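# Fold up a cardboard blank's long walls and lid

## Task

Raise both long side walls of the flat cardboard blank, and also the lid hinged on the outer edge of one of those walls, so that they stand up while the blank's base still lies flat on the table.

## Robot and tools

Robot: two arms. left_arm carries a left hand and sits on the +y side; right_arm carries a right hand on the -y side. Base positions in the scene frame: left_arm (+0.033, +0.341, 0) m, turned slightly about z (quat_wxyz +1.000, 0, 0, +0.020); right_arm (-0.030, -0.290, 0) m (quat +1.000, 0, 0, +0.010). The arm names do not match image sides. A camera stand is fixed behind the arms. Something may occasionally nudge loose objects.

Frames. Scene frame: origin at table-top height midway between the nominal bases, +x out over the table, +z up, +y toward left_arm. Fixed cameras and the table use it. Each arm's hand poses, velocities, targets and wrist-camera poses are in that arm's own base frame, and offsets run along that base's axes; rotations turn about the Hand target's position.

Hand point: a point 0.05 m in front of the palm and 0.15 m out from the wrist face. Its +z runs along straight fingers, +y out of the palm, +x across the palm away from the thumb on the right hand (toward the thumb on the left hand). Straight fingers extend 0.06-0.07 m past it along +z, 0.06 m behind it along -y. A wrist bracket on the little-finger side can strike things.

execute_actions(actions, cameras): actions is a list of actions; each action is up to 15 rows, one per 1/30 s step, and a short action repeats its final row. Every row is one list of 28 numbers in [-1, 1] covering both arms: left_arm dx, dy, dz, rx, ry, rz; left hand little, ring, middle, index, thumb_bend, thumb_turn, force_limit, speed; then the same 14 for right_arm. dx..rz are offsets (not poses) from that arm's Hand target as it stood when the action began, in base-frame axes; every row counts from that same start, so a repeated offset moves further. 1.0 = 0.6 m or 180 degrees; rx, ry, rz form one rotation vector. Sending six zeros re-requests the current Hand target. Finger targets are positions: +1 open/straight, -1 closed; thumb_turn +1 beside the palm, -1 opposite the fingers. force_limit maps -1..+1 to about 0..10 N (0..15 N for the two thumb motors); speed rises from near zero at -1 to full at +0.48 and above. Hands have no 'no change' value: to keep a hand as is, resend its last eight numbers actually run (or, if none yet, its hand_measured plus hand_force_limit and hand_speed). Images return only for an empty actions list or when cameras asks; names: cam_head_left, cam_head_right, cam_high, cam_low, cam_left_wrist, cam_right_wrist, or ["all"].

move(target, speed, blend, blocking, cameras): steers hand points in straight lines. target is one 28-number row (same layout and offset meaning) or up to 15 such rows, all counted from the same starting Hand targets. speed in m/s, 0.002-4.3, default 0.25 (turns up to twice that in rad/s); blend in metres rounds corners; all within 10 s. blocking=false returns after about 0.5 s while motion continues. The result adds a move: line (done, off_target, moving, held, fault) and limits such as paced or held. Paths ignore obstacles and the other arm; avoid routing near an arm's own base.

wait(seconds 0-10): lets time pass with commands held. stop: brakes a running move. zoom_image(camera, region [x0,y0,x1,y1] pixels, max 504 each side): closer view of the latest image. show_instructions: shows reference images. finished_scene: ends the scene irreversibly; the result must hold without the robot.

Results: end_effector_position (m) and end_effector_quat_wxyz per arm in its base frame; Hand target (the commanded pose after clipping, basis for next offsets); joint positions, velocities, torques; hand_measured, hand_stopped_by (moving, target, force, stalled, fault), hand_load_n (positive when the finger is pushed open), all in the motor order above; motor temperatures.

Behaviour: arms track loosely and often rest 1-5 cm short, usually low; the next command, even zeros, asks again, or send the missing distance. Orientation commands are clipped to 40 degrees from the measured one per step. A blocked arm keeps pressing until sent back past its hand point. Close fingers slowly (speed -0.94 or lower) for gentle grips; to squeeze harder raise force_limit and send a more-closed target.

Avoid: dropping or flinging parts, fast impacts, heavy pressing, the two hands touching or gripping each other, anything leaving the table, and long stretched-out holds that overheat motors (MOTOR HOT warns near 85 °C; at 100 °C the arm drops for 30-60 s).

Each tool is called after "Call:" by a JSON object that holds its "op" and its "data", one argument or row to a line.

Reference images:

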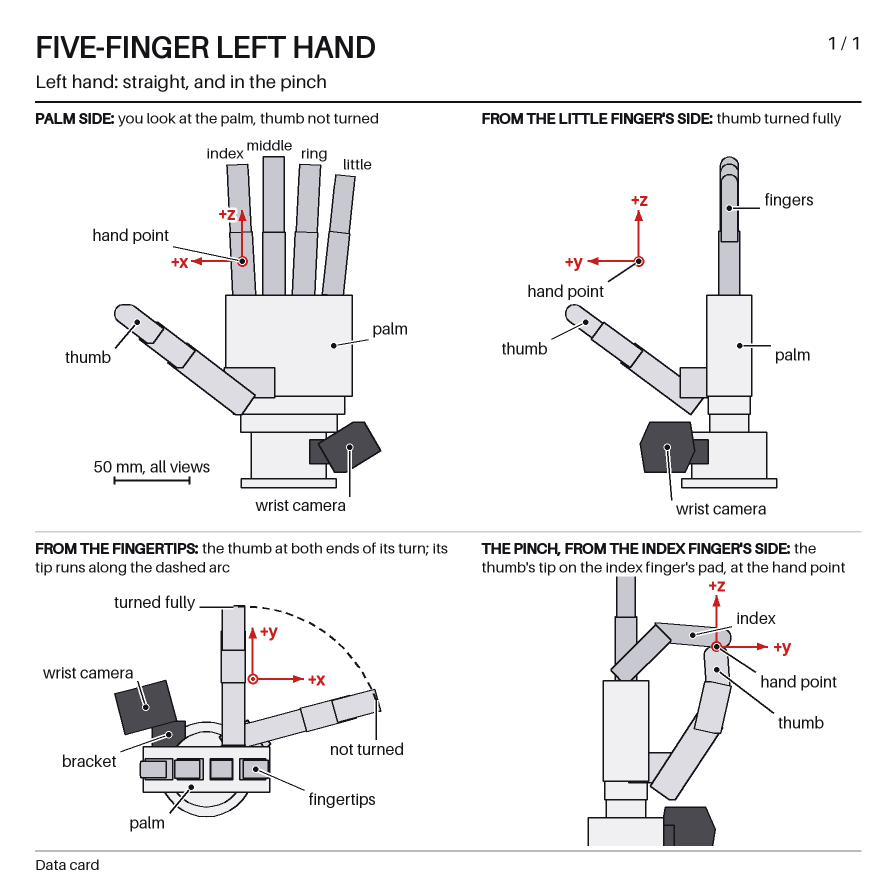

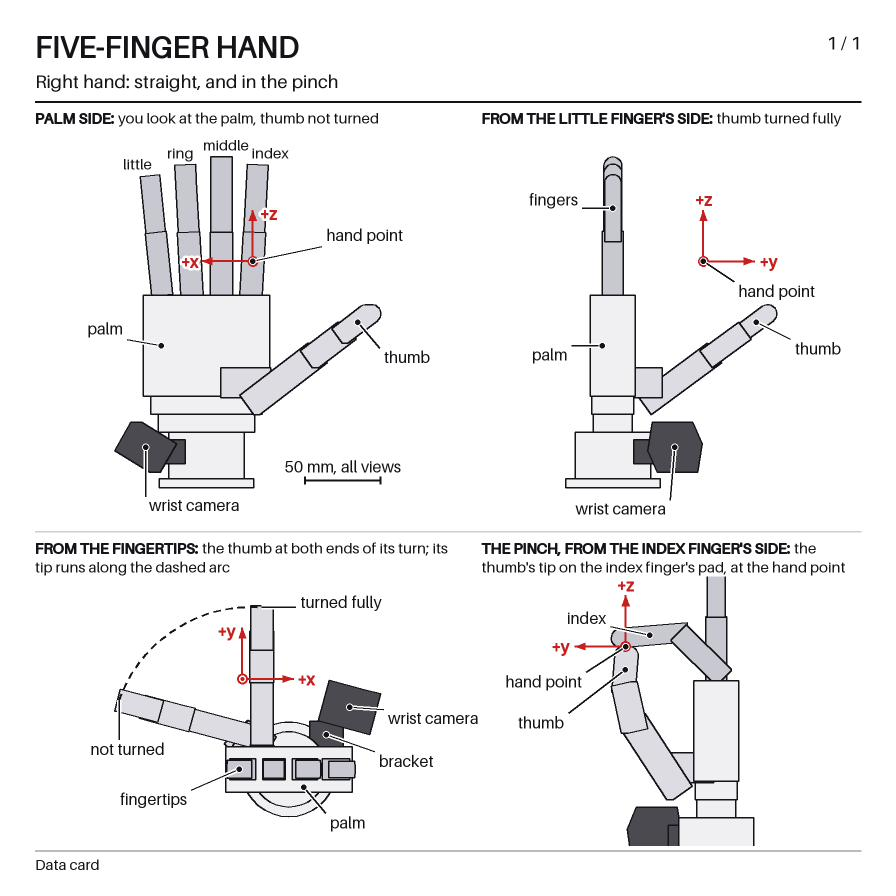

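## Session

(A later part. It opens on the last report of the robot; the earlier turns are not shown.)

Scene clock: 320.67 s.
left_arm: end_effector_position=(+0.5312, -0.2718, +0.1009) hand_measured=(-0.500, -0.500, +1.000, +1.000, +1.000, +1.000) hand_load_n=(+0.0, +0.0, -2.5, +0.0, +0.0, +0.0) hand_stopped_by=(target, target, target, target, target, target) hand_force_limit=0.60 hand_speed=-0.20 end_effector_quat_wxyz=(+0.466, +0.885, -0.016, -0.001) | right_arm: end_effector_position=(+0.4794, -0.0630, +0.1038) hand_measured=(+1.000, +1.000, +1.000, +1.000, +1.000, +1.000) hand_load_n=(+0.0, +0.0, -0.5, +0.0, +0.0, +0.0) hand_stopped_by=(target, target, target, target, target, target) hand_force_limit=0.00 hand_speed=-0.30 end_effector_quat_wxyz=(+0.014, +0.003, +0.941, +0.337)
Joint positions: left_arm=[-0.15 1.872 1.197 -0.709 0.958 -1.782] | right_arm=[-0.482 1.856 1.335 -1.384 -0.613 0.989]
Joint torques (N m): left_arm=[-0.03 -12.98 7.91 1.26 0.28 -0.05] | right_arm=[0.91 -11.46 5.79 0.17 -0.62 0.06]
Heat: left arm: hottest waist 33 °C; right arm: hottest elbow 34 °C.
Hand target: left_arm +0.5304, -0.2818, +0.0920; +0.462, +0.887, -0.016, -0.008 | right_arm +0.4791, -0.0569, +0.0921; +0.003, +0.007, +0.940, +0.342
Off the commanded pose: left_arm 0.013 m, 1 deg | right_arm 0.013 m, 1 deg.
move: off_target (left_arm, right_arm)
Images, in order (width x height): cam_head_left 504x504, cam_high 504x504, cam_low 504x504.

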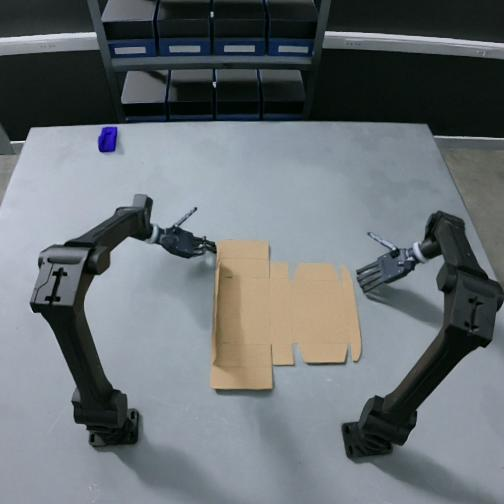

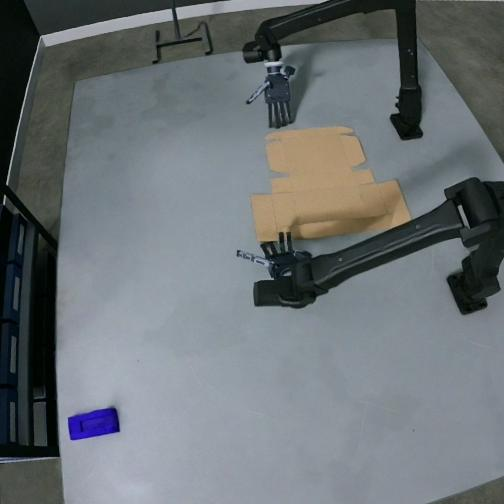

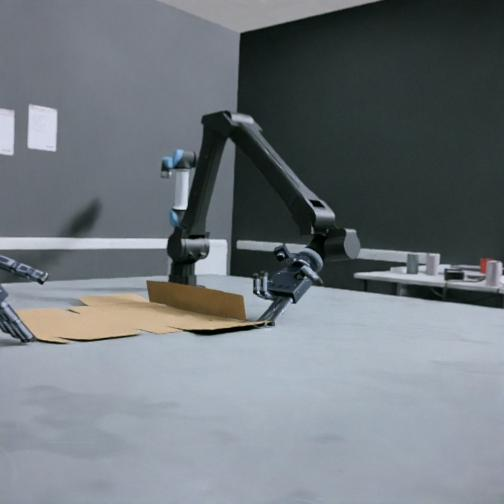

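Call:
{"op": "move", "data": {
  "target": [
    [0,0.06,0.0,0,0,0,-0.5,-0.5,1,1,1,1,0.6,-0.2,0,0,0,0,0,0,1,1,1,1,1,1,0,-0.3],
    [-0.025,0.06,-0.025,0,0,0,-0.5,-0.5,1,1,1,1,0.6,-0.2,0,0,0,0,0,0,1,1,1,1,1,1,0,-0.3],
    [-0.025,-0.08,-0.025,0,0,0,-0.5,-0.5,1,1,1,1,0.6,-0.2,0,0.0,0,0,0,0,1,1,1,1,1,1,0,-0.3]
  ],
  "speed": 0.1,
  "cameras": ["cam_head_left","cam_low","cam_high"]
}}

Call:
{"op": "zoom_image", "data": {
  "camera": "cam_low",
  "region": [160, 220, 330, 350]
}}

Call:
{"op": "zoom_image", "data": {
  "camera": "cam_head_left",
  "region": [160, 215, 300, 345]
}}

Scene clock: 324.60 s.
left_arm: end_effector_position=(+0.5289, -0.3115, +0.0992) hand_measured=(-0.500, -0.500, +1.000, +1.000, +1.000, +1.000) hand_load_n=(+0.0, +0.0, -4.5, +0.0, +0.0, +0.0) hand_stopped_by=(target, target, target, target, target, target) hand_force_limit=0.60 hand_speed=-0.20 end_effector_quat_wxyz=(+0.471, +0.882, -0.015, +0.014) | right_arm: end_effector_position=(+0.4796, -0.0631, +0.1037) hand_measured=(+1.000, +1.000, +1.000, +1.000, +1.000, +1.000) hand_load_n=(+0.0, +0.0, +0.0, +0.0, +0.0, +0.0) hand_stopped_by=(target, target, target, target, target, target) hand_force_limit=0.00 hand_speed=-0.30 end_effector_quat_wxyz=(+0.014, +0.003, +0.942, +0.337)
Joint positions: left_arm=[-0.228 1.864 1.158 -0.521 0.94 -1.94] | right_arm=[-0.482 1.856 1.335 -1.383 -0.613 0.989]
Joint torques (N m): left_arm=[-1.55 -12.34 6.53 1.35 -0.03 -0.07] | right_arm=[0.85 -11.4 5.79 0.13 -0.62 0.06]
Heat: left arm: hottest shoulder 34 °C; right arm: hottest elbow 33 °C.
Hand target: left_arm +0.5154, -0.3298, +0.0770; +0.462, +0.887, -0.016, -0.008 | right_arm +0.4791, -0.0569, +0.0920; +0.003, +0.007, +0.940, +0.342
Off the commanded pose: left_arm 0.032 m, 3 deg | right_arm 0.013 m, 2 deg.
move: off_target (left_arm, right_arm)
Images, in order (width x height): cam_head_left 504x504, cam_high 504x504, cam_low 504x504.

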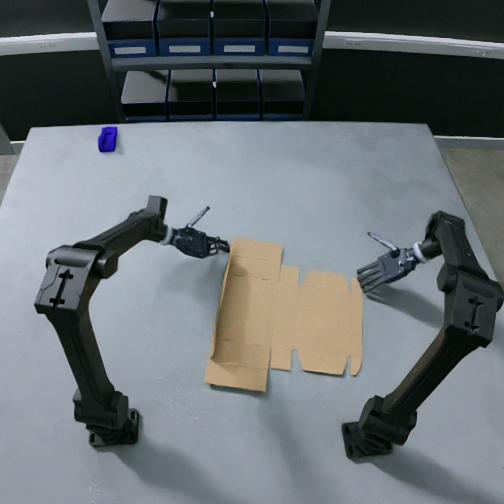

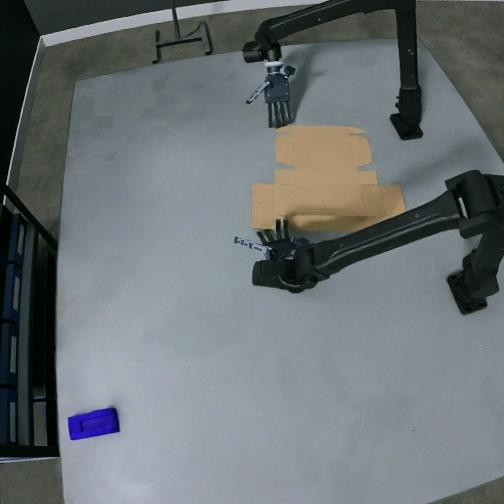

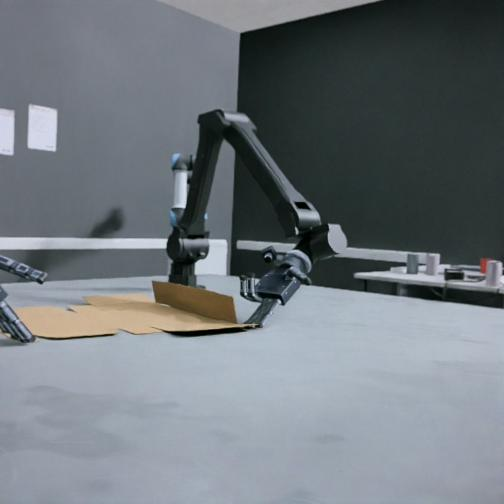

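Scaled by 2.965 from the camera's 504x504 image, which has a finer 720x720 frame.

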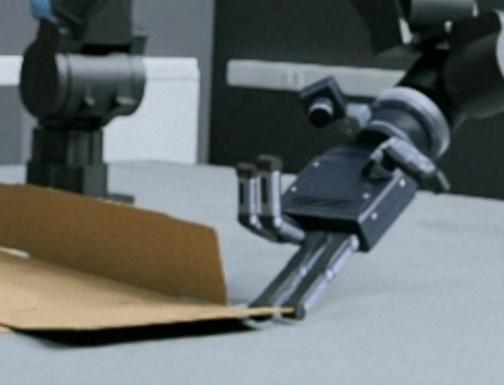

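Scaled by 3.600 from the camera's 504x504 image, which has a finer 720x720 frame.

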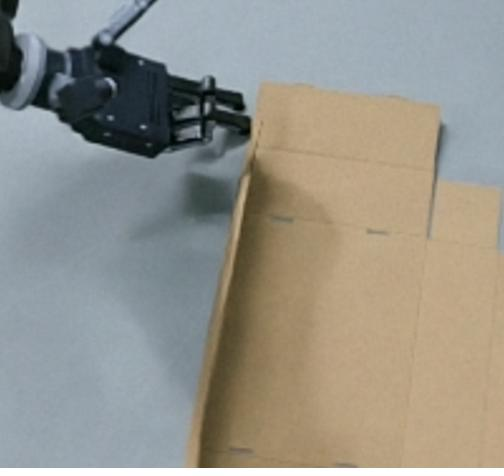

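Call:
{"op": "move", "data": {
  "target": [
    [0,0.15,0.12,0,0,0,-0.5,-0.5,1,1,1,1,0.6,-0.2,0,0,0,0,0,0,1,1,1,1,1,1,0,-0.3],
    [-0.0,0.1,0.27,0.1148,-0.1236,-0.2295,1,1,1,1,1,1,0.6,-0.2,0,0,0,0,0,0,1,1,1,1,1,1,0,-0.3],
    [-0.033,-0.152,0.25,0.2295,-0.2473,-0.459,1,1,1,1,1,1,0.6,-0.2,0,0,0,0,0,0,1,1,1,1,1,1,0,-0.3],
    [-0.02,-0.152,0.07,0.2295,-0.2473,-0.459,1,1,1,1,1,1,0.6,-0.2,0,0.0,0,0,0,0,1,1,1,1,1,1,0,-0.3]
  ],
  "speed": 0.25,
  "blend": [0.0, 0.02, 0, 0],
  "cameras": ["all"]
}}

Call:
{"op": "zoom_image", "data": {
  "camera": "cam_head_left",
  "region": [190, 205, 390, 405]
}}

Scene clock: 334.60 s.
left_arm: end_effector_position=(+0.4997, -0.4204, +0.1109) hand_measured=(+1.000, +1.000, +1.000, +1.000, +1.000, +1.000) hand_load_n=(+0.0, +0.0, +0.0, +0.0, -0.5, +0.0) hand_stopped_by=(target, target, target, target, target, target) hand_force_limit=0.60 hand_speed=-0.20 end_effector_quat_wxyz=(+0.004, +0.698, -0.716, -0.013) | right_arm: end_effector_position=(+0.4797, -0.0630, +0.1038) hand_measured=(+1.000, +1.000, +1.000, +1.000, +1.000, +1.000) hand_load_n=(+0.0, +0.0, -0.5, +0.0, -0.5, +0.0) hand_stopped_by=(target, target, target, target, target, target) hand_force_limit=0.00 hand_speed=-0.30 end_effector_quat_wxyz=(+0.015, +0.003, +0.941, +0.337)
Joint positions: left_arm=[-0.608 2.237 2.215 -1.577 0.002 -0.582] | right_arm=[-0.482 1.856 1.335 -1.383 -0.613 0.989]
Joint torques (N m): left_arm=[1.55 -20.84 9.55 0.64 -0.08 0.26] | right_arm=[0.91 -11.4 5.79 0.12 -0.59 0.06]
Heat: left arm: hottest shoulder 34 °C; right arm: hottest elbow 33 °C.
Hand target: left_arm +0.5034, -0.4210, +0.1190; +0.000, +0.693, -0.721, -0.001 | right_arm +0.4790, -0.0569, +0.0920; +0.003, +0.007, +0.940, +0.342
Off the commanded pose: left_arm 0.009 m, 2 deg | right_arm 0.013 m, 2 deg.
move: off_target (right_arm); blend cut to 0 m at target 2; target 2's new numbers were sent with left_arm's hand 0.017 m and 3 deg from that target
camera_calibration:
cam_left_wrist: T_world_to_cam=[[0.96123, -0.262268, -0.08516, -0.574824], [-0.179372, -0.82927, 0.529279, -0.316979], [-0.209433, -0.493484, -0.844163, 0.10733], [0, 0, 0, 1]] pos_world=[0.518159, -0.360654, 0.209422]
cam_right_wrist: T_world_to_cam=[[-0.210677, 0.788998, 0.577145, 0.0990644], [0.829447, -0.168167, 0.532671, -0.460982], [0.517333, 0.590933, -0.619003, -0.0343212], [0, 0, 0, 1]] pos_world=[0.420986, -0.135402, 0.167132]

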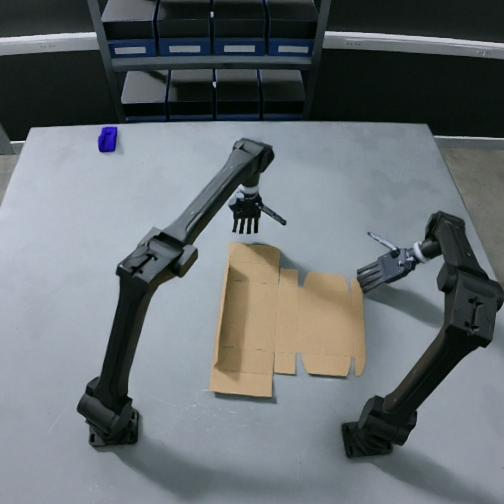

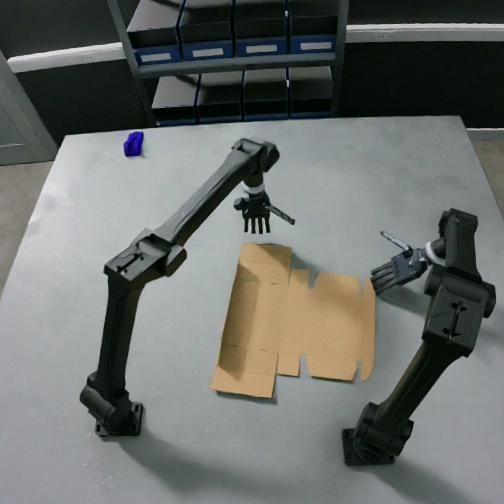

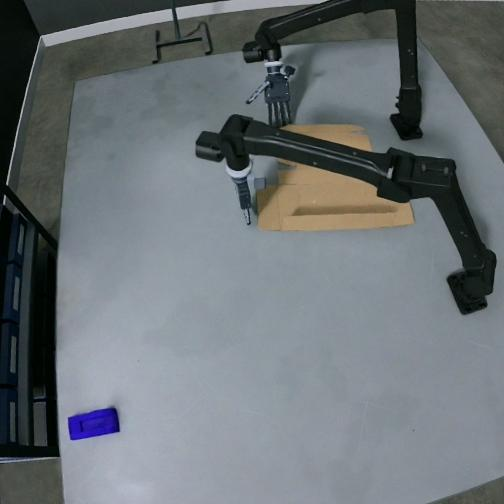

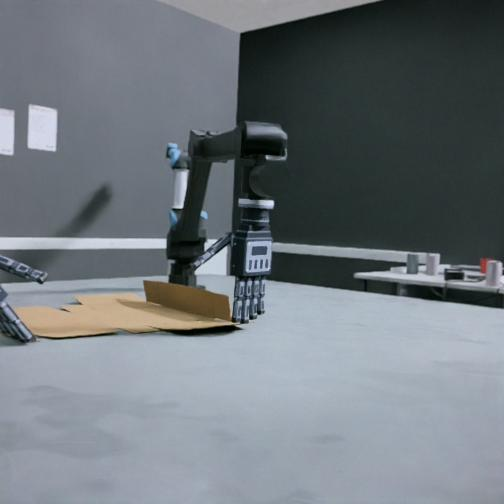

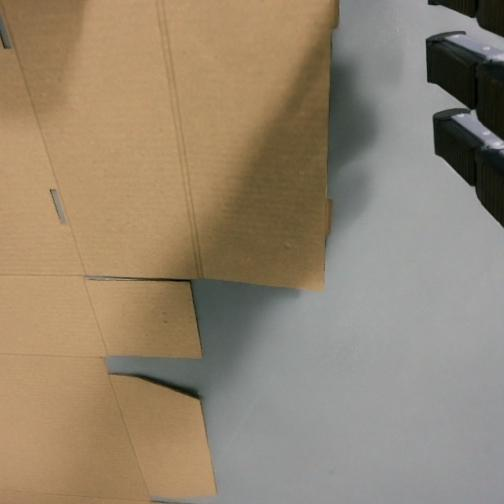

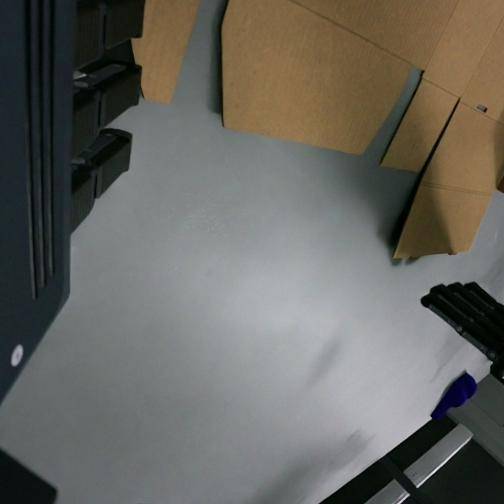

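Scaled by 2.520 from the camera's 504x504 image, which has a finer 720x720 frame.

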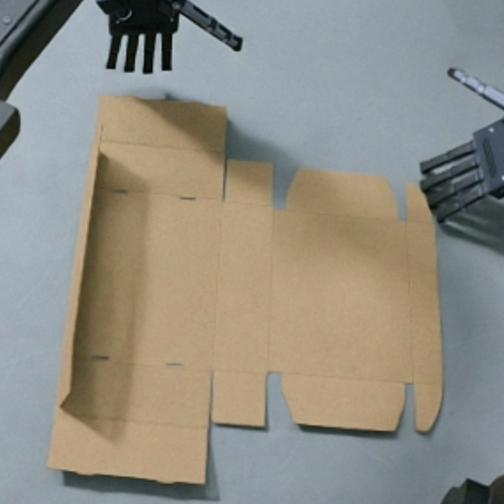

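Call:
{"op": "move", "data": {
  "target": [
    [0.0,0.0,-0.085,0,0,-0.056,1,1,1,1,1,1,0.6,-0.2,0,0,0,0,0,0,1,1,1,1,1,1,0,-0.3],
    [-0.05,0.01,-0.085,0,0,-0.056,0.5,0.5,0.48,0.5,1,1,0.3,-0.3,0,0,0,0,0,0,1,1,1,1,1,1,0,-0.3]
  ],
  "speed": 0.1,
  "cameras": ["cam_head_left","cam_left_wrist","cam_low"]
}}

Scene clock: 338.00 s.
left_arm: end_effector_position=(+0.4839, -0.4083, +0.0746) hand_measured=(+0.500, +0.500, +0.480, +0.500, +1.000, +1.000) hand_load_n=(+0.0, +0.0, +0.0, +0.0, +0.0, +0.0) hand_stopped_by=(target, target, target, target, target, target) hand_force_limit=0.30 hand_speed=-0.30 end_effector_quat_wxyz=(+0.003, -0.633, +0.774, -0.008) | right_arm: end_effector_position=(+0.4797, -0.0630, +0.1038) hand_measured=(+1.000, +1.000, +1.000, +1.000, +1.000, +1.000) hand_load_n=(+0.0, +0.0, -0.5, +0.0, +0.0, +0.0) hand_stopped_by=(target, target, target, target, target, target) hand_force_limit=0.00 hand_speed=-0.30 end_effector_quat_wxyz=(+0.015, +0.003, +0.941, +0.337)
Joint positions: left_arm=[-0.618 2.172 2.012 -1.395 -0.003 -0.417] | right_arm=[-0.482 1.856 1.335 -1.383 -0.613 0.989]
Joint torques (N m): left_arm=[0.38 -18.9 8.34 0.12 0.08 0.09] | right_arm=[0.85 -11.4 5.81 0.12 -0.6 0.06]
Heat: left arm: hottest shoulder 35 °C; right arm: hottest elbow 33 °C.
Hand target: left_arm +0.4733, -0.4150, +0.0678; +0.000, -0.627, +0.779, +0.001 | right_arm +0.4790, -0.0569, +0.0920; +0.003, +0.007, +0.940, +0.342
Off the commanded pose: left_arm 0.014 m, 1 deg | right_arm 0.013 m, 2 deg.
move: off_target (left_arm, right_arm); target 2's new numbers were sent with left_arm's hand 0.024 m and 3 deg from that target
camera_calibration:
cam_left_wrist: T_world_to_cam=[[0.90343, -0.426701, -0.0417292, -0.601958], [-0.339771, -0.771923, 0.5373, -0.190133], [-0.261478, -0.471234, -0.842358, 0.113569], [0, 0, 0, 1]] pos_world=[0.508921, -0.350106, 0.172705]
Images, in order (width x height): cam_head_left 504x504, cam_low 504x504, cam_left_wrist 504x504.

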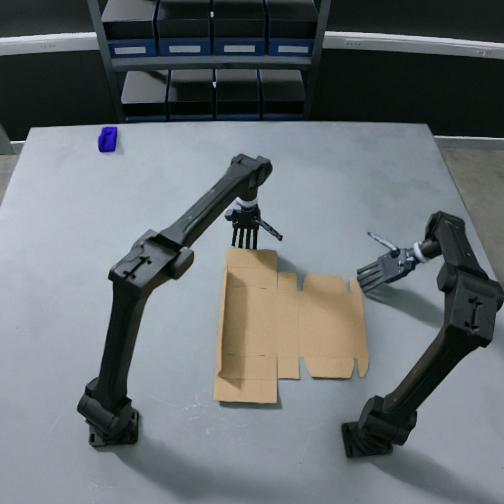

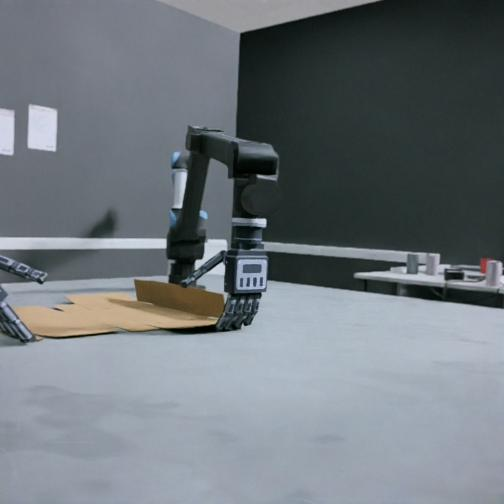

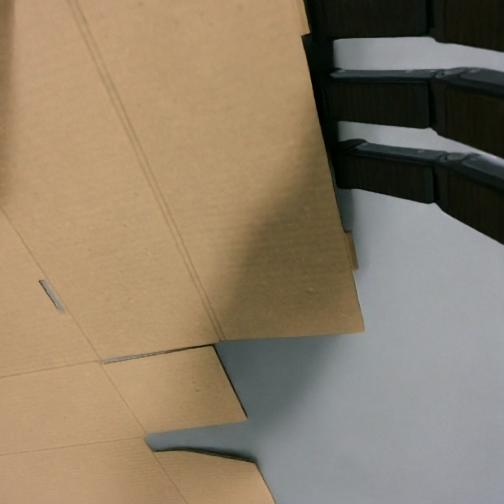

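Call:
{"op": "move", "data": {
  "target": [
    [-0.05,0.0,0.02,0,0,0,0.4,0.4,0.38,0.4,1,1,0.3,-0.3,0,0,0,0,0,0,1,1,1,1,1,1,0,-0.3],
    [-0.05,0.0,0.12,0,0,0,0.3,0.3,0.3,0.3,1,1,0.3,-0.3,0,0,0,0,0,0,1,1,1,1,1,1,0,-0.3]
  ],
  "speed": 0.1,
  "cameras": ["cam_head_left","cam_left_wrist","cam_low","cam_right_wrist"]
}}

Call:
{"op": "zoom_image", "data": {
  "camera": "cam_low",
  "region": [0, 200, 290, 360]
}}

Scene clock: 340.83 s.
left_arm: end_effector_position=(+0.4353, -0.3952, +0.0995) hand_measured=(+0.300, +0.300, +0.300, +0.300, +1.000, +1.000) hand_load_n=(+0.0, +0.0, +0.0, +0.0, +0.0, +0.0) hand_stopped_by=(target, target, target, target, target, target) hand_force_limit=0.30 hand_speed=-0.30 end_effector_quat_wxyz=(-0.010, -0.627, +0.778, +0.042) | right_arm: end_effector_position=(+0.4797, -0.0630, +0.1038) hand_measured=(+1.000, +1.000, +1.000, +1.000, +1.000, +1.000) hand_load_n=(+0.0, +0.0, -0.5, +0.0, +0.0, +0.0) hand_stopped_by=(target, target, target, target, target, target) hand_force_limit=0.00 hand_speed=-0.30 end_effector_quat_wxyz=(+0.015, +0.003, +0.941, +0.337)
Joint positions: left_arm=[-0.646 2.104 1.948 -1.501 -0.001 -0.432] | right_arm=[-0.482 1.856 1.335 -1.383 -0.613 0.989]
Joint torques (N m): left_arm=[0.15 -20.6 14.11 -0.21 0.1 -0.04] | right_arm=[0.91 -11.4 5.82 0.12 -0.6 0.06]
Heat: left arm: hottest shoulder 35 °C; right arm: hottest elbow 33 °C.
Hand target: left_arm +0.4433, -0.4150, +0.1399; +0.000, -0.627, +0.779, +0.001 | right_arm +0.4790, -0.0569, +0.0920; +0.003, +0.007, +0.940, +0.342
Off the commanded pose: left_arm 0.046 m, 5 deg | right_arm 0.013 m, 2 deg.
move: off_target (left_arm, right_arm); target 2's new numbers were sent with left_arm's hand 0.046 m and 5 deg from that target
camera_calibration:
cam_left_wrist: T_world_to_cam=[[0.890132, -0.433175, -0.141508, -0.538334], [-0.306549, -0.798951, 0.517402, -0.233027], [-0.337184, -0.417176, -0.843962, 0.18241], [0, 0, 0, 1]] pos_world=[0.46926, -0.343273, 0.198337]
cam_right_wrist: T_world_to_cam=[[-0.210677, 0.788998, 0.577145, 0.0990644], [0.829447, -0.168167, 0.532671, -0.460982], [0.517333, 0.590933, -0.619003, -0.0343212], [0, 0, 0, 1]] pos_world=[0.420986, -0.135402, 0.167132]
Images, in order (width x height): cam_head_left 504x504, cam_low 504x504, cam_left_wrist 504x504, cam_right_wrist 504x504.

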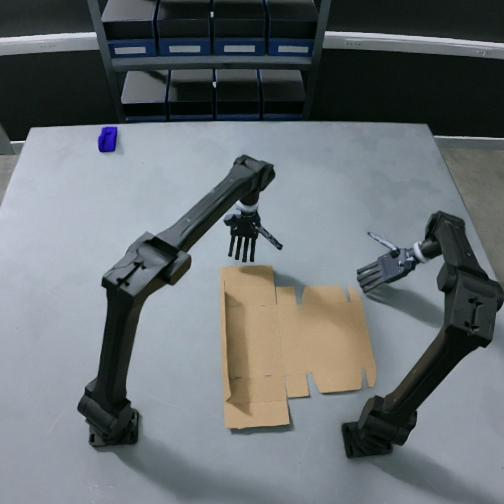

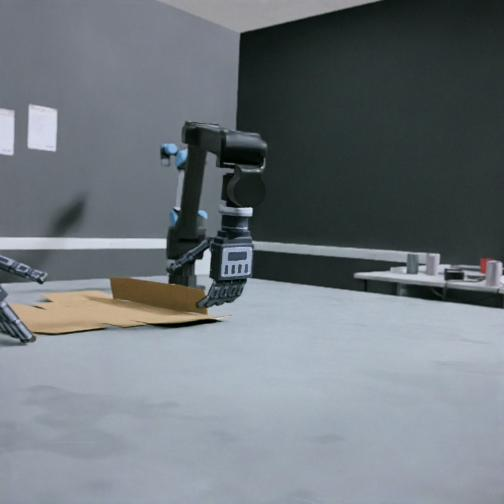

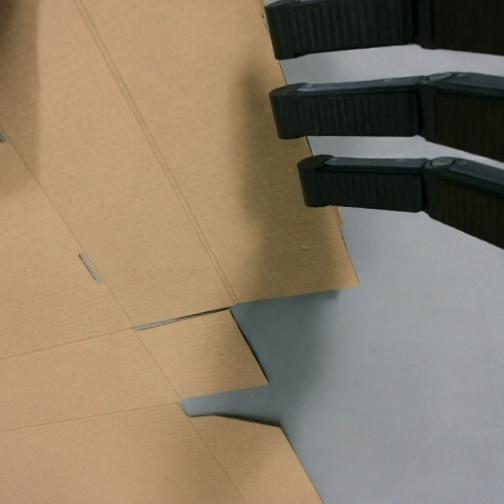

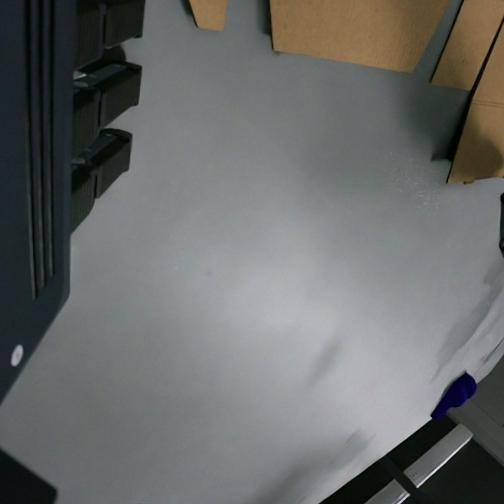

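Scaled by 1.738 from the camera's 504x504 image, which has a finer 720x720 frame.

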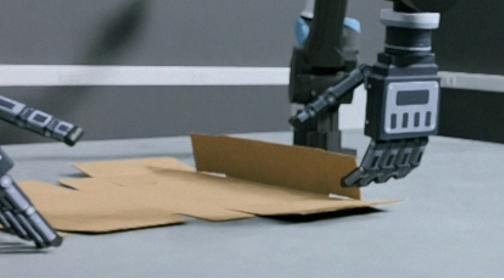

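Call:
{"op": "move", "data": {
  "target": [
    [0,0.0,0.1,0,0,0,0.6,0.6,0.6,0.6,1,1,0.3,-0.2,0,0,0,0,0,0,1,1,1,1,1,1,0,-0.3],
    [-0.035,0.017,0.1,0,0,0.045,1,1,1,1,1,-1,0.3,-0.2,0,0,0,0,0,0,1,1,1,1,1,1,0,-0.3],
    [-0.035,0.017,-0.11,0,0,0.045,1,1,1,1,1,-1,0.3,-0.2,0,0,0,0,0,0,1,1,1,1,1,1,0,-0.3]
  ],
  "speed": 0.12,
  "cameras": ["cam_head_left","cam_left_wrist","cam_low"]
}}

Scene clock: 348.97 s.
left_arm: end_effector_position=(+0.4296, -0.3980, +0.0850) hand_measured=(+1.000, +1.000, +1.000, +1.000, +1.000, -1.000) hand_load_n=(+0.0, +0.0, -0.5, +0.0, +0.0, +0.0) hand_stopped_by=(target, target, target, target, target, target) hand_force_limit=0.30 hand_speed=-0.20 end_effector_quat_wxyz=(-0.001, +0.681, -0.732, +0.006) | right_arm: end_effector_position=(+0.4797, -0.0630, +0.1038) hand_measured=(+1.000, +1.000, +1.000, +1.000, +1.000, +1.000) hand_load_n=(+0.0, +0.0, -0.5, +0.0, +0.0, +0.0) hand_stopped_by=(target, target, target, target, target, target) hand_force_limit=0.00 hand_speed=-0.30 end_effector_quat_wxyz=(+0.015, +0.003, +0.941, +0.337)
Joint positions: left_arm=[-0.646 2.005 1.762 -1.317 0 -0.574] | right_arm=[-0.482 1.856 1.335 -1.383 -0.613 0.989]
Joint torques (N m): left_arm=[0.15 -16.09 7.86 0.87 0 -0.04] | right_arm=[0.91 -11.4 5.79 0.12 -0.59 0.06]
Heat: left arm: hottest shoulder 35 °C; right arm: hottest elbow 33 °C.
Hand target: left_arm +0.4223, -0.4049, +0.0740; +0.000, +0.680, -0.733, -0.001 | right_arm +0.4790, -0.0569, +0.0920; +0.003, +0.007, +0.940, +0.342
Off the commanded pose: left_arm 0.015 m, 1 deg | right_arm 0.013 m, 2 deg.
move: off_target (left_arm, right_arm); target 2's new numbers were sent with left_arm's hand 0.019 m and 2 deg from that target
camera_calibration:
cam_left_wrist: T_world_to_cam=[[0.950221, -0.307852, -0.048037, -0.520425], [-0.234508, -0.808141, 0.540291, -0.266132], [-0.20515, -0.502131, -0.840106, 0.076299], [0, 0, 0, 1]] pos_world=[0.447762, -0.336974, 0.182888]
Images, in order (width x height): cam_head_left 504x504, cam_low 504x504, cam_left_wrist 504x504.

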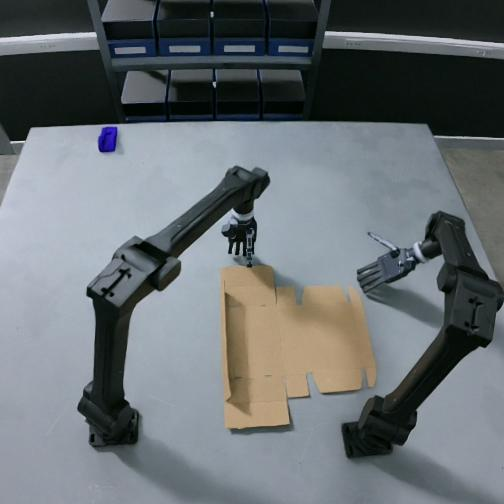

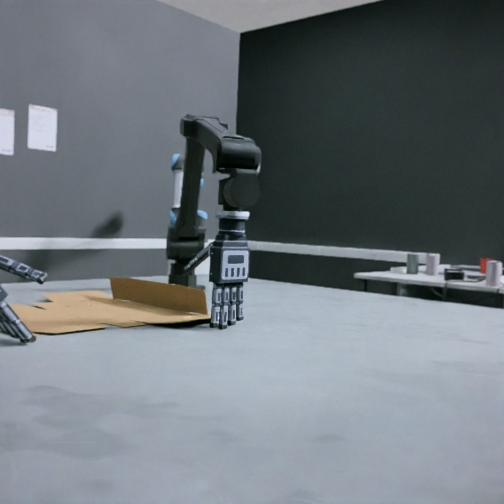

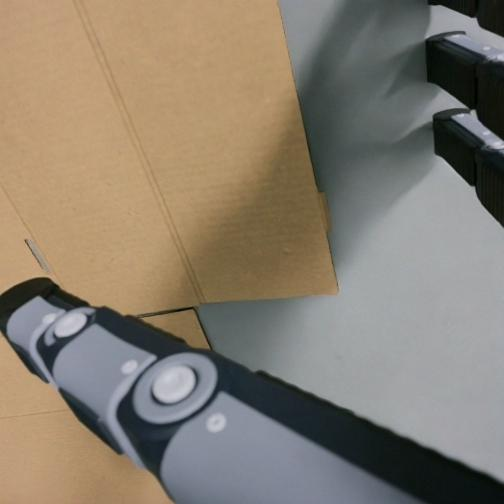

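Call:
{"op": "move", "data": {
  "target": [
    [-0.02,0.0,-0.02,0,0,0,0.5,0.5,0.47,0.5,1,-1,0.3,-0.3,0,0,0,0,0,0,1,1,1,1,1,1,0,-0.3],
    [-0.07,0.0,-0.02,0,0,0,0.5,0.5,0.47,0.5,1,-1,0.3,-0.3,0,0,0,0,0,0,1,1,1,1,1,1,0,-0.3]
  ],
  "speed": 0.08,
  "cameras": ["cam_head_left","cam_left_wrist","cam_low"]
}}

Scene clock: 351.07 s.
left_arm: end_effector_position=(+0.3973, -0.3984, +0.0684) hand_measured=(+0.500, +0.500, +0.470, +0.500, +1.000, -1.000) hand_load_n=(+0.0, +0.0, -1.0, +0.0, +0.0, +0.0) hand_stopped_by=(target, target, target, target, target, target) hand_force_limit=0.30 hand_speed=-0.30 end_effector_quat_wxyz=(-0.005, +0.683, -0.730, +0.008) | right_arm: end_effector_position=(+0.4797, -0.0630, +0.1038) hand_measured=(+1.000, +1.000, +1.000, +1.000, +1.000, +1.000) hand_load_n=(+0.0, +0.0, +0.0, +0.0, +0.0, +0.0) hand_stopped_by=(target, target, target, target, target, target) hand_force_limit=0.00 hand_speed=-0.30 end_effector_quat_wxyz=(+0.015, +0.003, +0.941, +0.337)
Joint positions: left_arm=[-0.682 1.946 1.626 -1.234 -0.008 -0.615] | right_arm=[-0.482 1.856 1.335 -1.383 -0.613 0.989]
Joint torques (N m): left_arm=[-0.56 -16.5 6.67 0.58 0.29 -0.04] | right_arm=[0.91 -11.46 5.82 0.13 -0.6 0.06]
Heat: left arm: hottest shoulder 35 °C; right arm: hottest elbow 33 °C.
Hand target: left_arm +0.3804, -0.4048, +0.0619; +0.000, +0.680, -0.733, -0.001 | right_arm +0.4790, -0.0569, +0.0920; +0.003, +0.007, +0.940, +0.342
Off the commanded pose: left_arm 0.019 m, 1 deg | right_arm 0.013 m, 2 deg.
move: off_target (left_arm, right_arm)
camera_calibration:
cam_left_wrist: T_world_to_cam=[[0.952409, -0.302214, -0.0397983, -0.489767], [-0.234901, -0.810863, 0.536025, -0.265674], [-0.194265, -0.501166, -0.843264, 0.051818], [0, 0, 0, 1]] pos_world=[0.414118, -0.337471, 0.166612]
Images, in order (width x height): cam_head_left 504x504, cam_low 504x504, cam_left_wrist 504x504.

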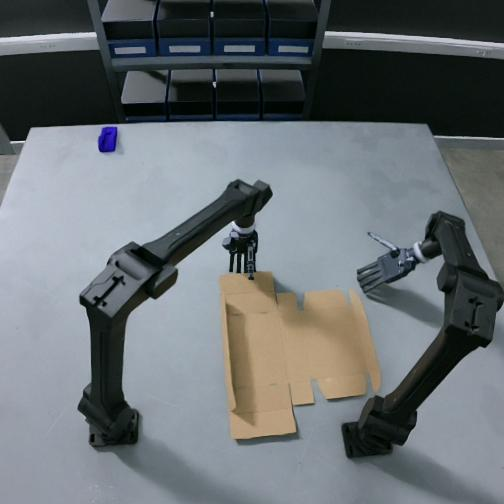

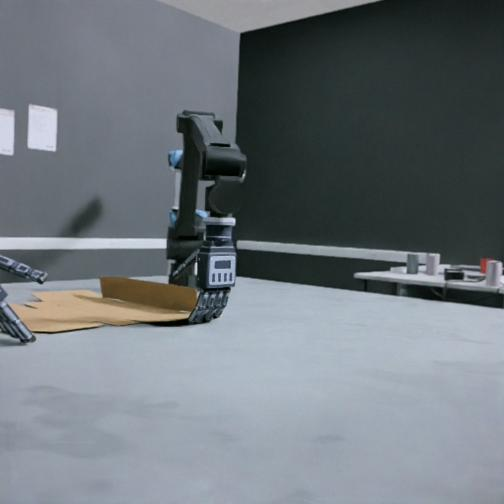

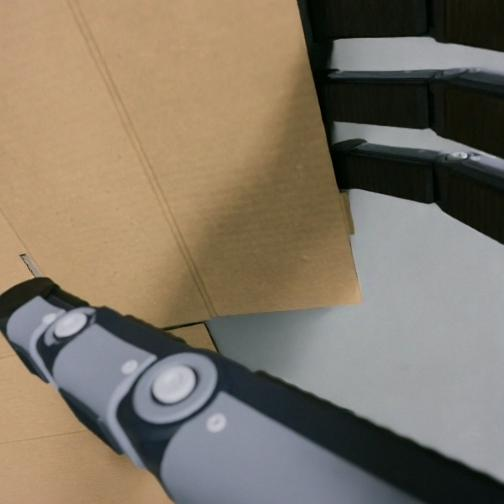

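Call:
{"op": "move", "data": {
  "target": [
    [0.0,0.0,0.0,0,0,0,0.1,0.1,0.1,0.1,0.3,-1,0.3,0,0,0,0,0,0,0,1,1,1,1,1,1,0,-0.3]
  ],
  "speed": 0.08,
  "cameras": ["cam_head_left","cam_left_wrist","cam_low"]
}}

Call:
{"op": "zoom_image", "data": {
  "camera": "cam_low",
  "region": [60, 200, 290, 360]
}}

Scene clock: 352.27 s.
left_arm: end_effector_position=(+0.3855, -0.3972, +0.0608) hand_measured=(+0.100, +0.100, +0.100, +0.100, +0.300, -1.000) hand_load_n=(+0.0, +0.0, +0.5, +0.0, +0.0, +0.0) hand_stopped_by=(target, target, target, target, target, target) hand_force_limit=0.30 hand_speed=0.00 end_effector_quat_wxyz=(-0.001, +0.680, -0.733, -0.004) | right_arm: end_effector_position=(+0.4797, -0.0630, +0.1038) hand_measured=(+1.000, +1.000, +1.000, +1.000, +1.000, +1.000) hand_load_n=(+0.0, +0.0, -0.5, +0.0, +0.0, +0.0) hand_stopped_by=(target, target, target, target, target, target) hand_force_limit=0.00 hand_speed=-0.30 end_effector_quat_wxyz=(+0.015, +0.003, +0.941, +0.337)
Joint positions: left_arm=[-0.692 1.946 1.602 -1.234 -0.003 -0.617] | right_arm=[-0.482 1.856 1.335 -1.383 -0.613 0.989]
Joint torques (N m): left_arm=[0.21 -15.5 8.51 0.54 0.11 -0.05] | right_arm=[0.97 -11.4 5.82 0.1 -0.59 0.06]
Heat: left arm: hottest shoulder 35 °C; right arm: hottest elbow 33 °C.
Hand target: left_arm +0.3803, -0.4048, +0.0619; +0.000, +0.680, -0.733, -0.001 | right_arm +0.4790, -0.0569, +0.0920; +0.003, +0.007, +0.940, +0.342
Off the commanded pose: left_arm 0.009 m, 0 deg | right_arm 0.013 m, 2 deg.
move: off_target (right_arm)
camera_calibration:
cam_left_wrist: T_world_to_cam=[[0.948952, -0.30884, -0.064085, -0.478261], [-0.229317, -0.815023, 0.53212, -0.266951], [-0.216571, -0.490261, -0.84424, 0.0566423], [0, 0, 0, 1]] pos_world=[0.404898, -0.337508, 0.15922]
Images, in order (width x height): cam_head_left 504x504, cam_low 504x504, cam_left_wrist 504x504.

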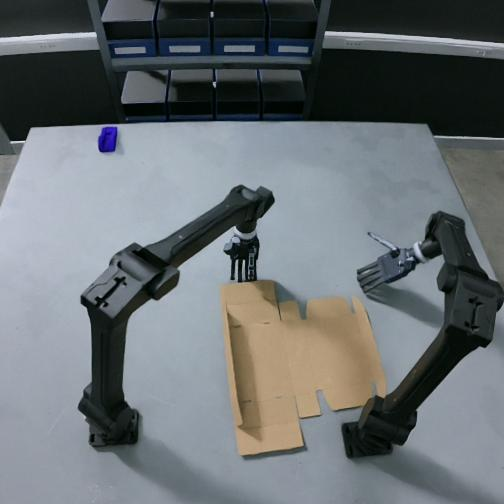

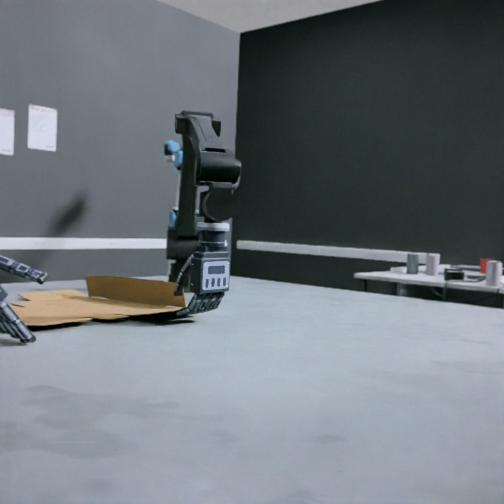

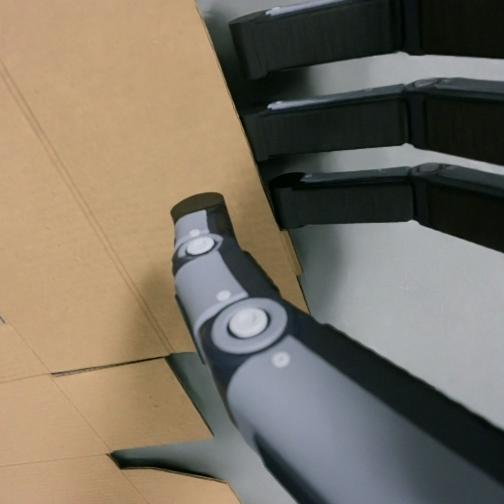

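Scaled by 2.191 from the camera's 504x504 image, which has a finer 720x720 frame.

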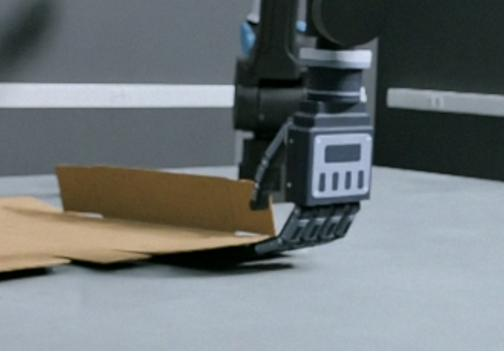

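Call:
{"op": "move", "data": {
  "target": [
    [0.03,0.0,0.0,0,0,0,0.5,0.5,0.5,0.5,1,-1,0.3,0,0,0,0,0,0,0,1,1,1,1,1,1,0,-0.3],
    [0.03,0.0,0.1,0,0,0,1,1,1,1,1,1,0.3,0,0,0,0,0,0,0,1,1,1,1,1,1,0,-0.3],
    [-0.3,0.02,0.1,0,0,0,1,1,1,1,1,1,0.3,0,0,0,0,0,0,0,1,1,1,1,1,1,0,-0.3]
  ],
  "speed": 0.2,
  "cameras": ["cam_head_left","cam_left_wrist","cam_high"]
}}

Call:
{"op": "zoom_image", "data": {
  "camera": "cam_head_left",
  "region": [190, 260, 410, 480]
}}

Scene clock: 357.77 s.
left_arm: end_effector_position=(+0.2006, -0.3891, +0.1134) hand_measured=(+1.000, +1.000, +1.000, +1.000, +1.000, +1.000) hand_load_n=(+0.0, +0.0, +0.0, +0.0, +0.0, +0.0) hand_stopped_by=(target, target, target, target, target, target) hand_force_limit=0.30 hand_speed=0.00 end_effector_quat_wxyz=(-0.001, +0.677, -0.736, -0.017) | right_arm: end_effector_position=(+0.4797, -0.0630, +0.1038) hand_measured=(+1.000, +1.000, +1.000, +1.000, +1.000, +1.000) hand_load_n=(+0.0, +0.0, +0.0, +0.0, +0.0, +0.0) hand_stopped_by=(target, target, target, target, target, target) hand_force_limit=0.00 hand_speed=-0.30 end_effector_quat_wxyz=(+0.015, +0.003, +0.941, +0.337)
Joint positions: left_arm=[-0.942 1.592 1.253 -1.267 0.002 -0.858] | right_arm=[-0.482 1.856 1.335 -1.383 -0.613 0.989]
Joint torques (N m): left_arm=[0.97 -13.33 8.35 0.87 -0.03 -0.02] | right_arm=[0.85 -11.46 5.83 0.1 -0.6 0.06]
Heat: left arm: hottest shoulder 35 °C; right arm: hottest elbow 33 °C.
Hand target: left_arm +0.2004, -0.3927, +0.1218; +0.000, +0.680, -0.733, -0.001 | right_arm +0.4790, -0.0569, +0.0920; +0.003, +0.007, +0.940, +0.342
Off the commanded pose: left_arm 0.009 m, 2 deg | right_arm 0.013 m, 2 deg.
move: off_target (right_arm); target 2's new numbers were sent with left_arm's hand 0.026 m and 3 deg from that target
camera_calibration:
cam_left_wrist: T_world_to_cam=[[0.944467, -0.316707, -0.0876314, -0.296403], [-0.227867, -0.823353, 0.519775, -0.332867], [-0.236768, -0.470942, -0.849797, 0.0772242], [0, 0, 0, 1]] pos_world=[0.222378, -0.331572, 0.212666]
Images, in order (width x height): cam_head_left 504x504, cam_high 504x504, cam_left_wrist 504x504.

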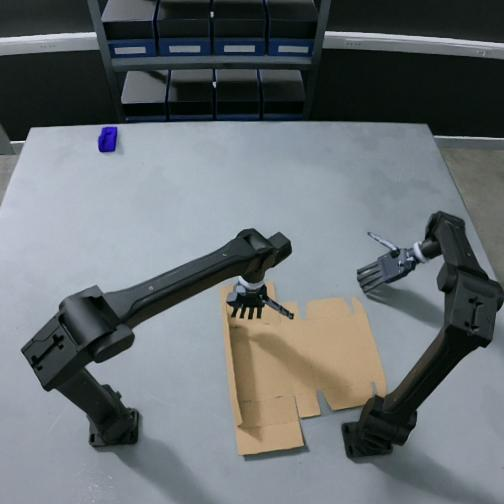

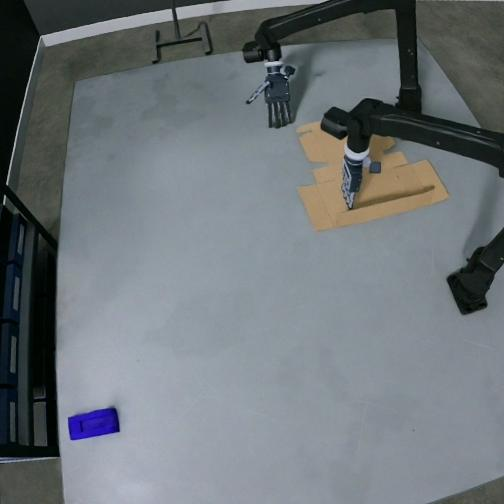

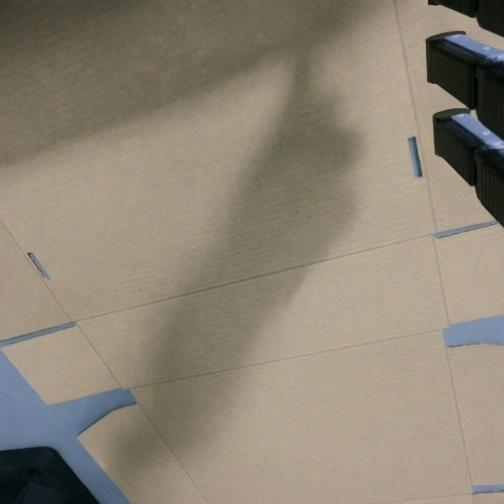

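Scaled by 2.291 from the camera's 504x504 image, which has a finer 720x720 frame.

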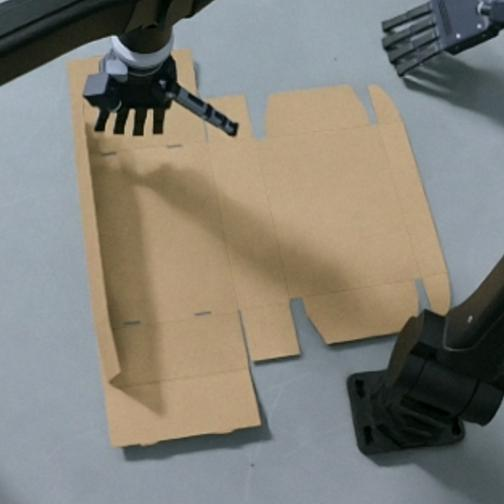

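Call:
{"op": "move", "data": {
  "target": [
    [0.0,0.0,-0.13,0,0,0,1,1,1,1,1,1,0.3,0,0,0,0.1,0,0,0,1,1,1,1,1,1,0,-0.3],
    [0.27,0.03,-0.13,0,0,0,1,1,1,1,1,1,0.3,0,0,0,0.1,0,0,0,1,1,1,1,1,1,0,-0.3],
    [0.27,0.03,0.05,0,0,0,1,1,1,1,1,1,0.3,0,0,0,0.1,0,0,0,1,1,1,1,1,1,0,-0.3]
  ],
  "speed": 0.15,
  "cameras": ["cam_head_left","cam_left_wrist","cam_high"]
}}

Call:
{"op": "zoom_image", "data": {
  "camera": "cam_head_left",
  "region": [190, 220, 410, 440]
}}

Scene clock: 361.83 s.
left_arm: end_effector_position=(+0.3432, -0.3703, +0.1276) hand_measured=(+1.000, +1.000, +1.000, +1.000, +1.000, +1.000) hand_load_n=(+0.0, +0.0, +0.0, +0.0, +0.0, +0.0) hand_stopped_by=(target, target, target, target, target, target) hand_force_limit=0.30 hand_speed=0.00 end_effector_quat_wxyz=(+0.004, +0.679, -0.733, -0.028) | right_arm: end_effector_position=(+0.4674, -0.0566, +0.1418) hand_measured=(+1.000, +1.000, +1.000, +1.000, +1.000, +1.000) hand_load_n=(+0.0, +0.0, +0.0, +0.0, +0.0, +0.0) hand_stopped_by=(target, target, target, target, target, target) hand_force_limit=0.00 hand_speed=-0.30 end_effector_quat_wxyz=(-0.004, +0.010, +0.938, +0.346)
Joint positions: left_arm=[-0.702 1.805 1.568 -1.39 0.001 -0.626] | right_arm=[-0.482 1.8 1.355 -1.503 -0.613 0.989]
Joint torques (N m): left_arm=[2.73 -15.44 13.7 -0.13 -0.08 0.24] | right_arm=[0.79 -12.22 9.46 -0.76 -0.61 0.06]
Heat: left arm: hottest shoulder 35 °C; right arm: hottest elbow 33 °C.
Hand target: left_arm +0.3624, -0.3749, +0.1519; +0.000, +0.680, -0.733, -0.001 | right_arm +0.4790, -0.0569, +0.1519; +0.003, +0.007, +0.940, +0.342
Off the commanded pose: left_arm 0.031 m, 3 deg | right_arm 0.016 m, 1 deg.
move: off_target (left_arm, right_arm)
camera_calibration:
cam_left_wrist: T_world_to_cam=[[0.944995, -0.307684, -0.11097, -0.417815], [-0.209392, -0.829721, 0.517414, -0.300645], [-0.251275, -0.465718, -0.848509, 0.138559], [0, 0, 0, 1]] pos_world=[0.366697, -0.313477, 0.226762]
Images, in order (width x height): cam_head_left 504x504, cam_high 504x504, cam_left_wrist 504x504.

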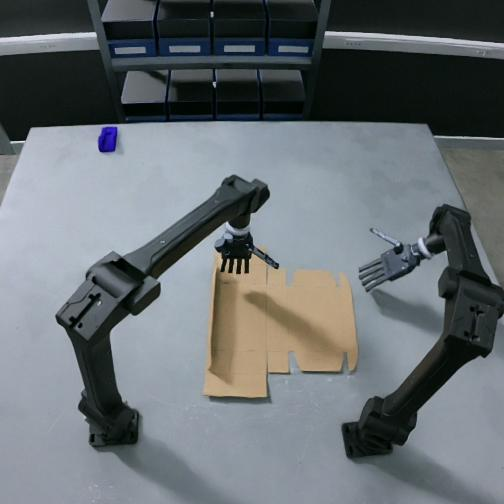

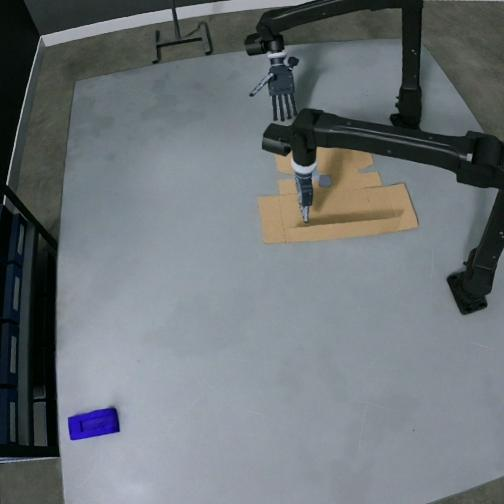

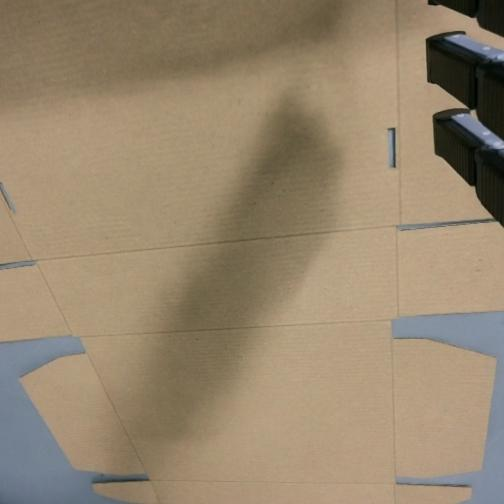

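Scaled by 2.291 from the camera's 504x504 image, which has a finer 720x720 frame.

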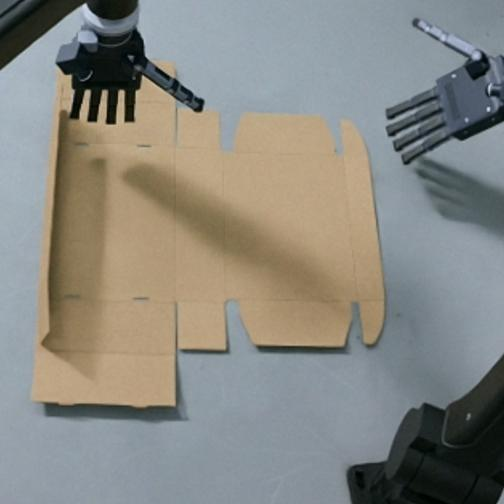

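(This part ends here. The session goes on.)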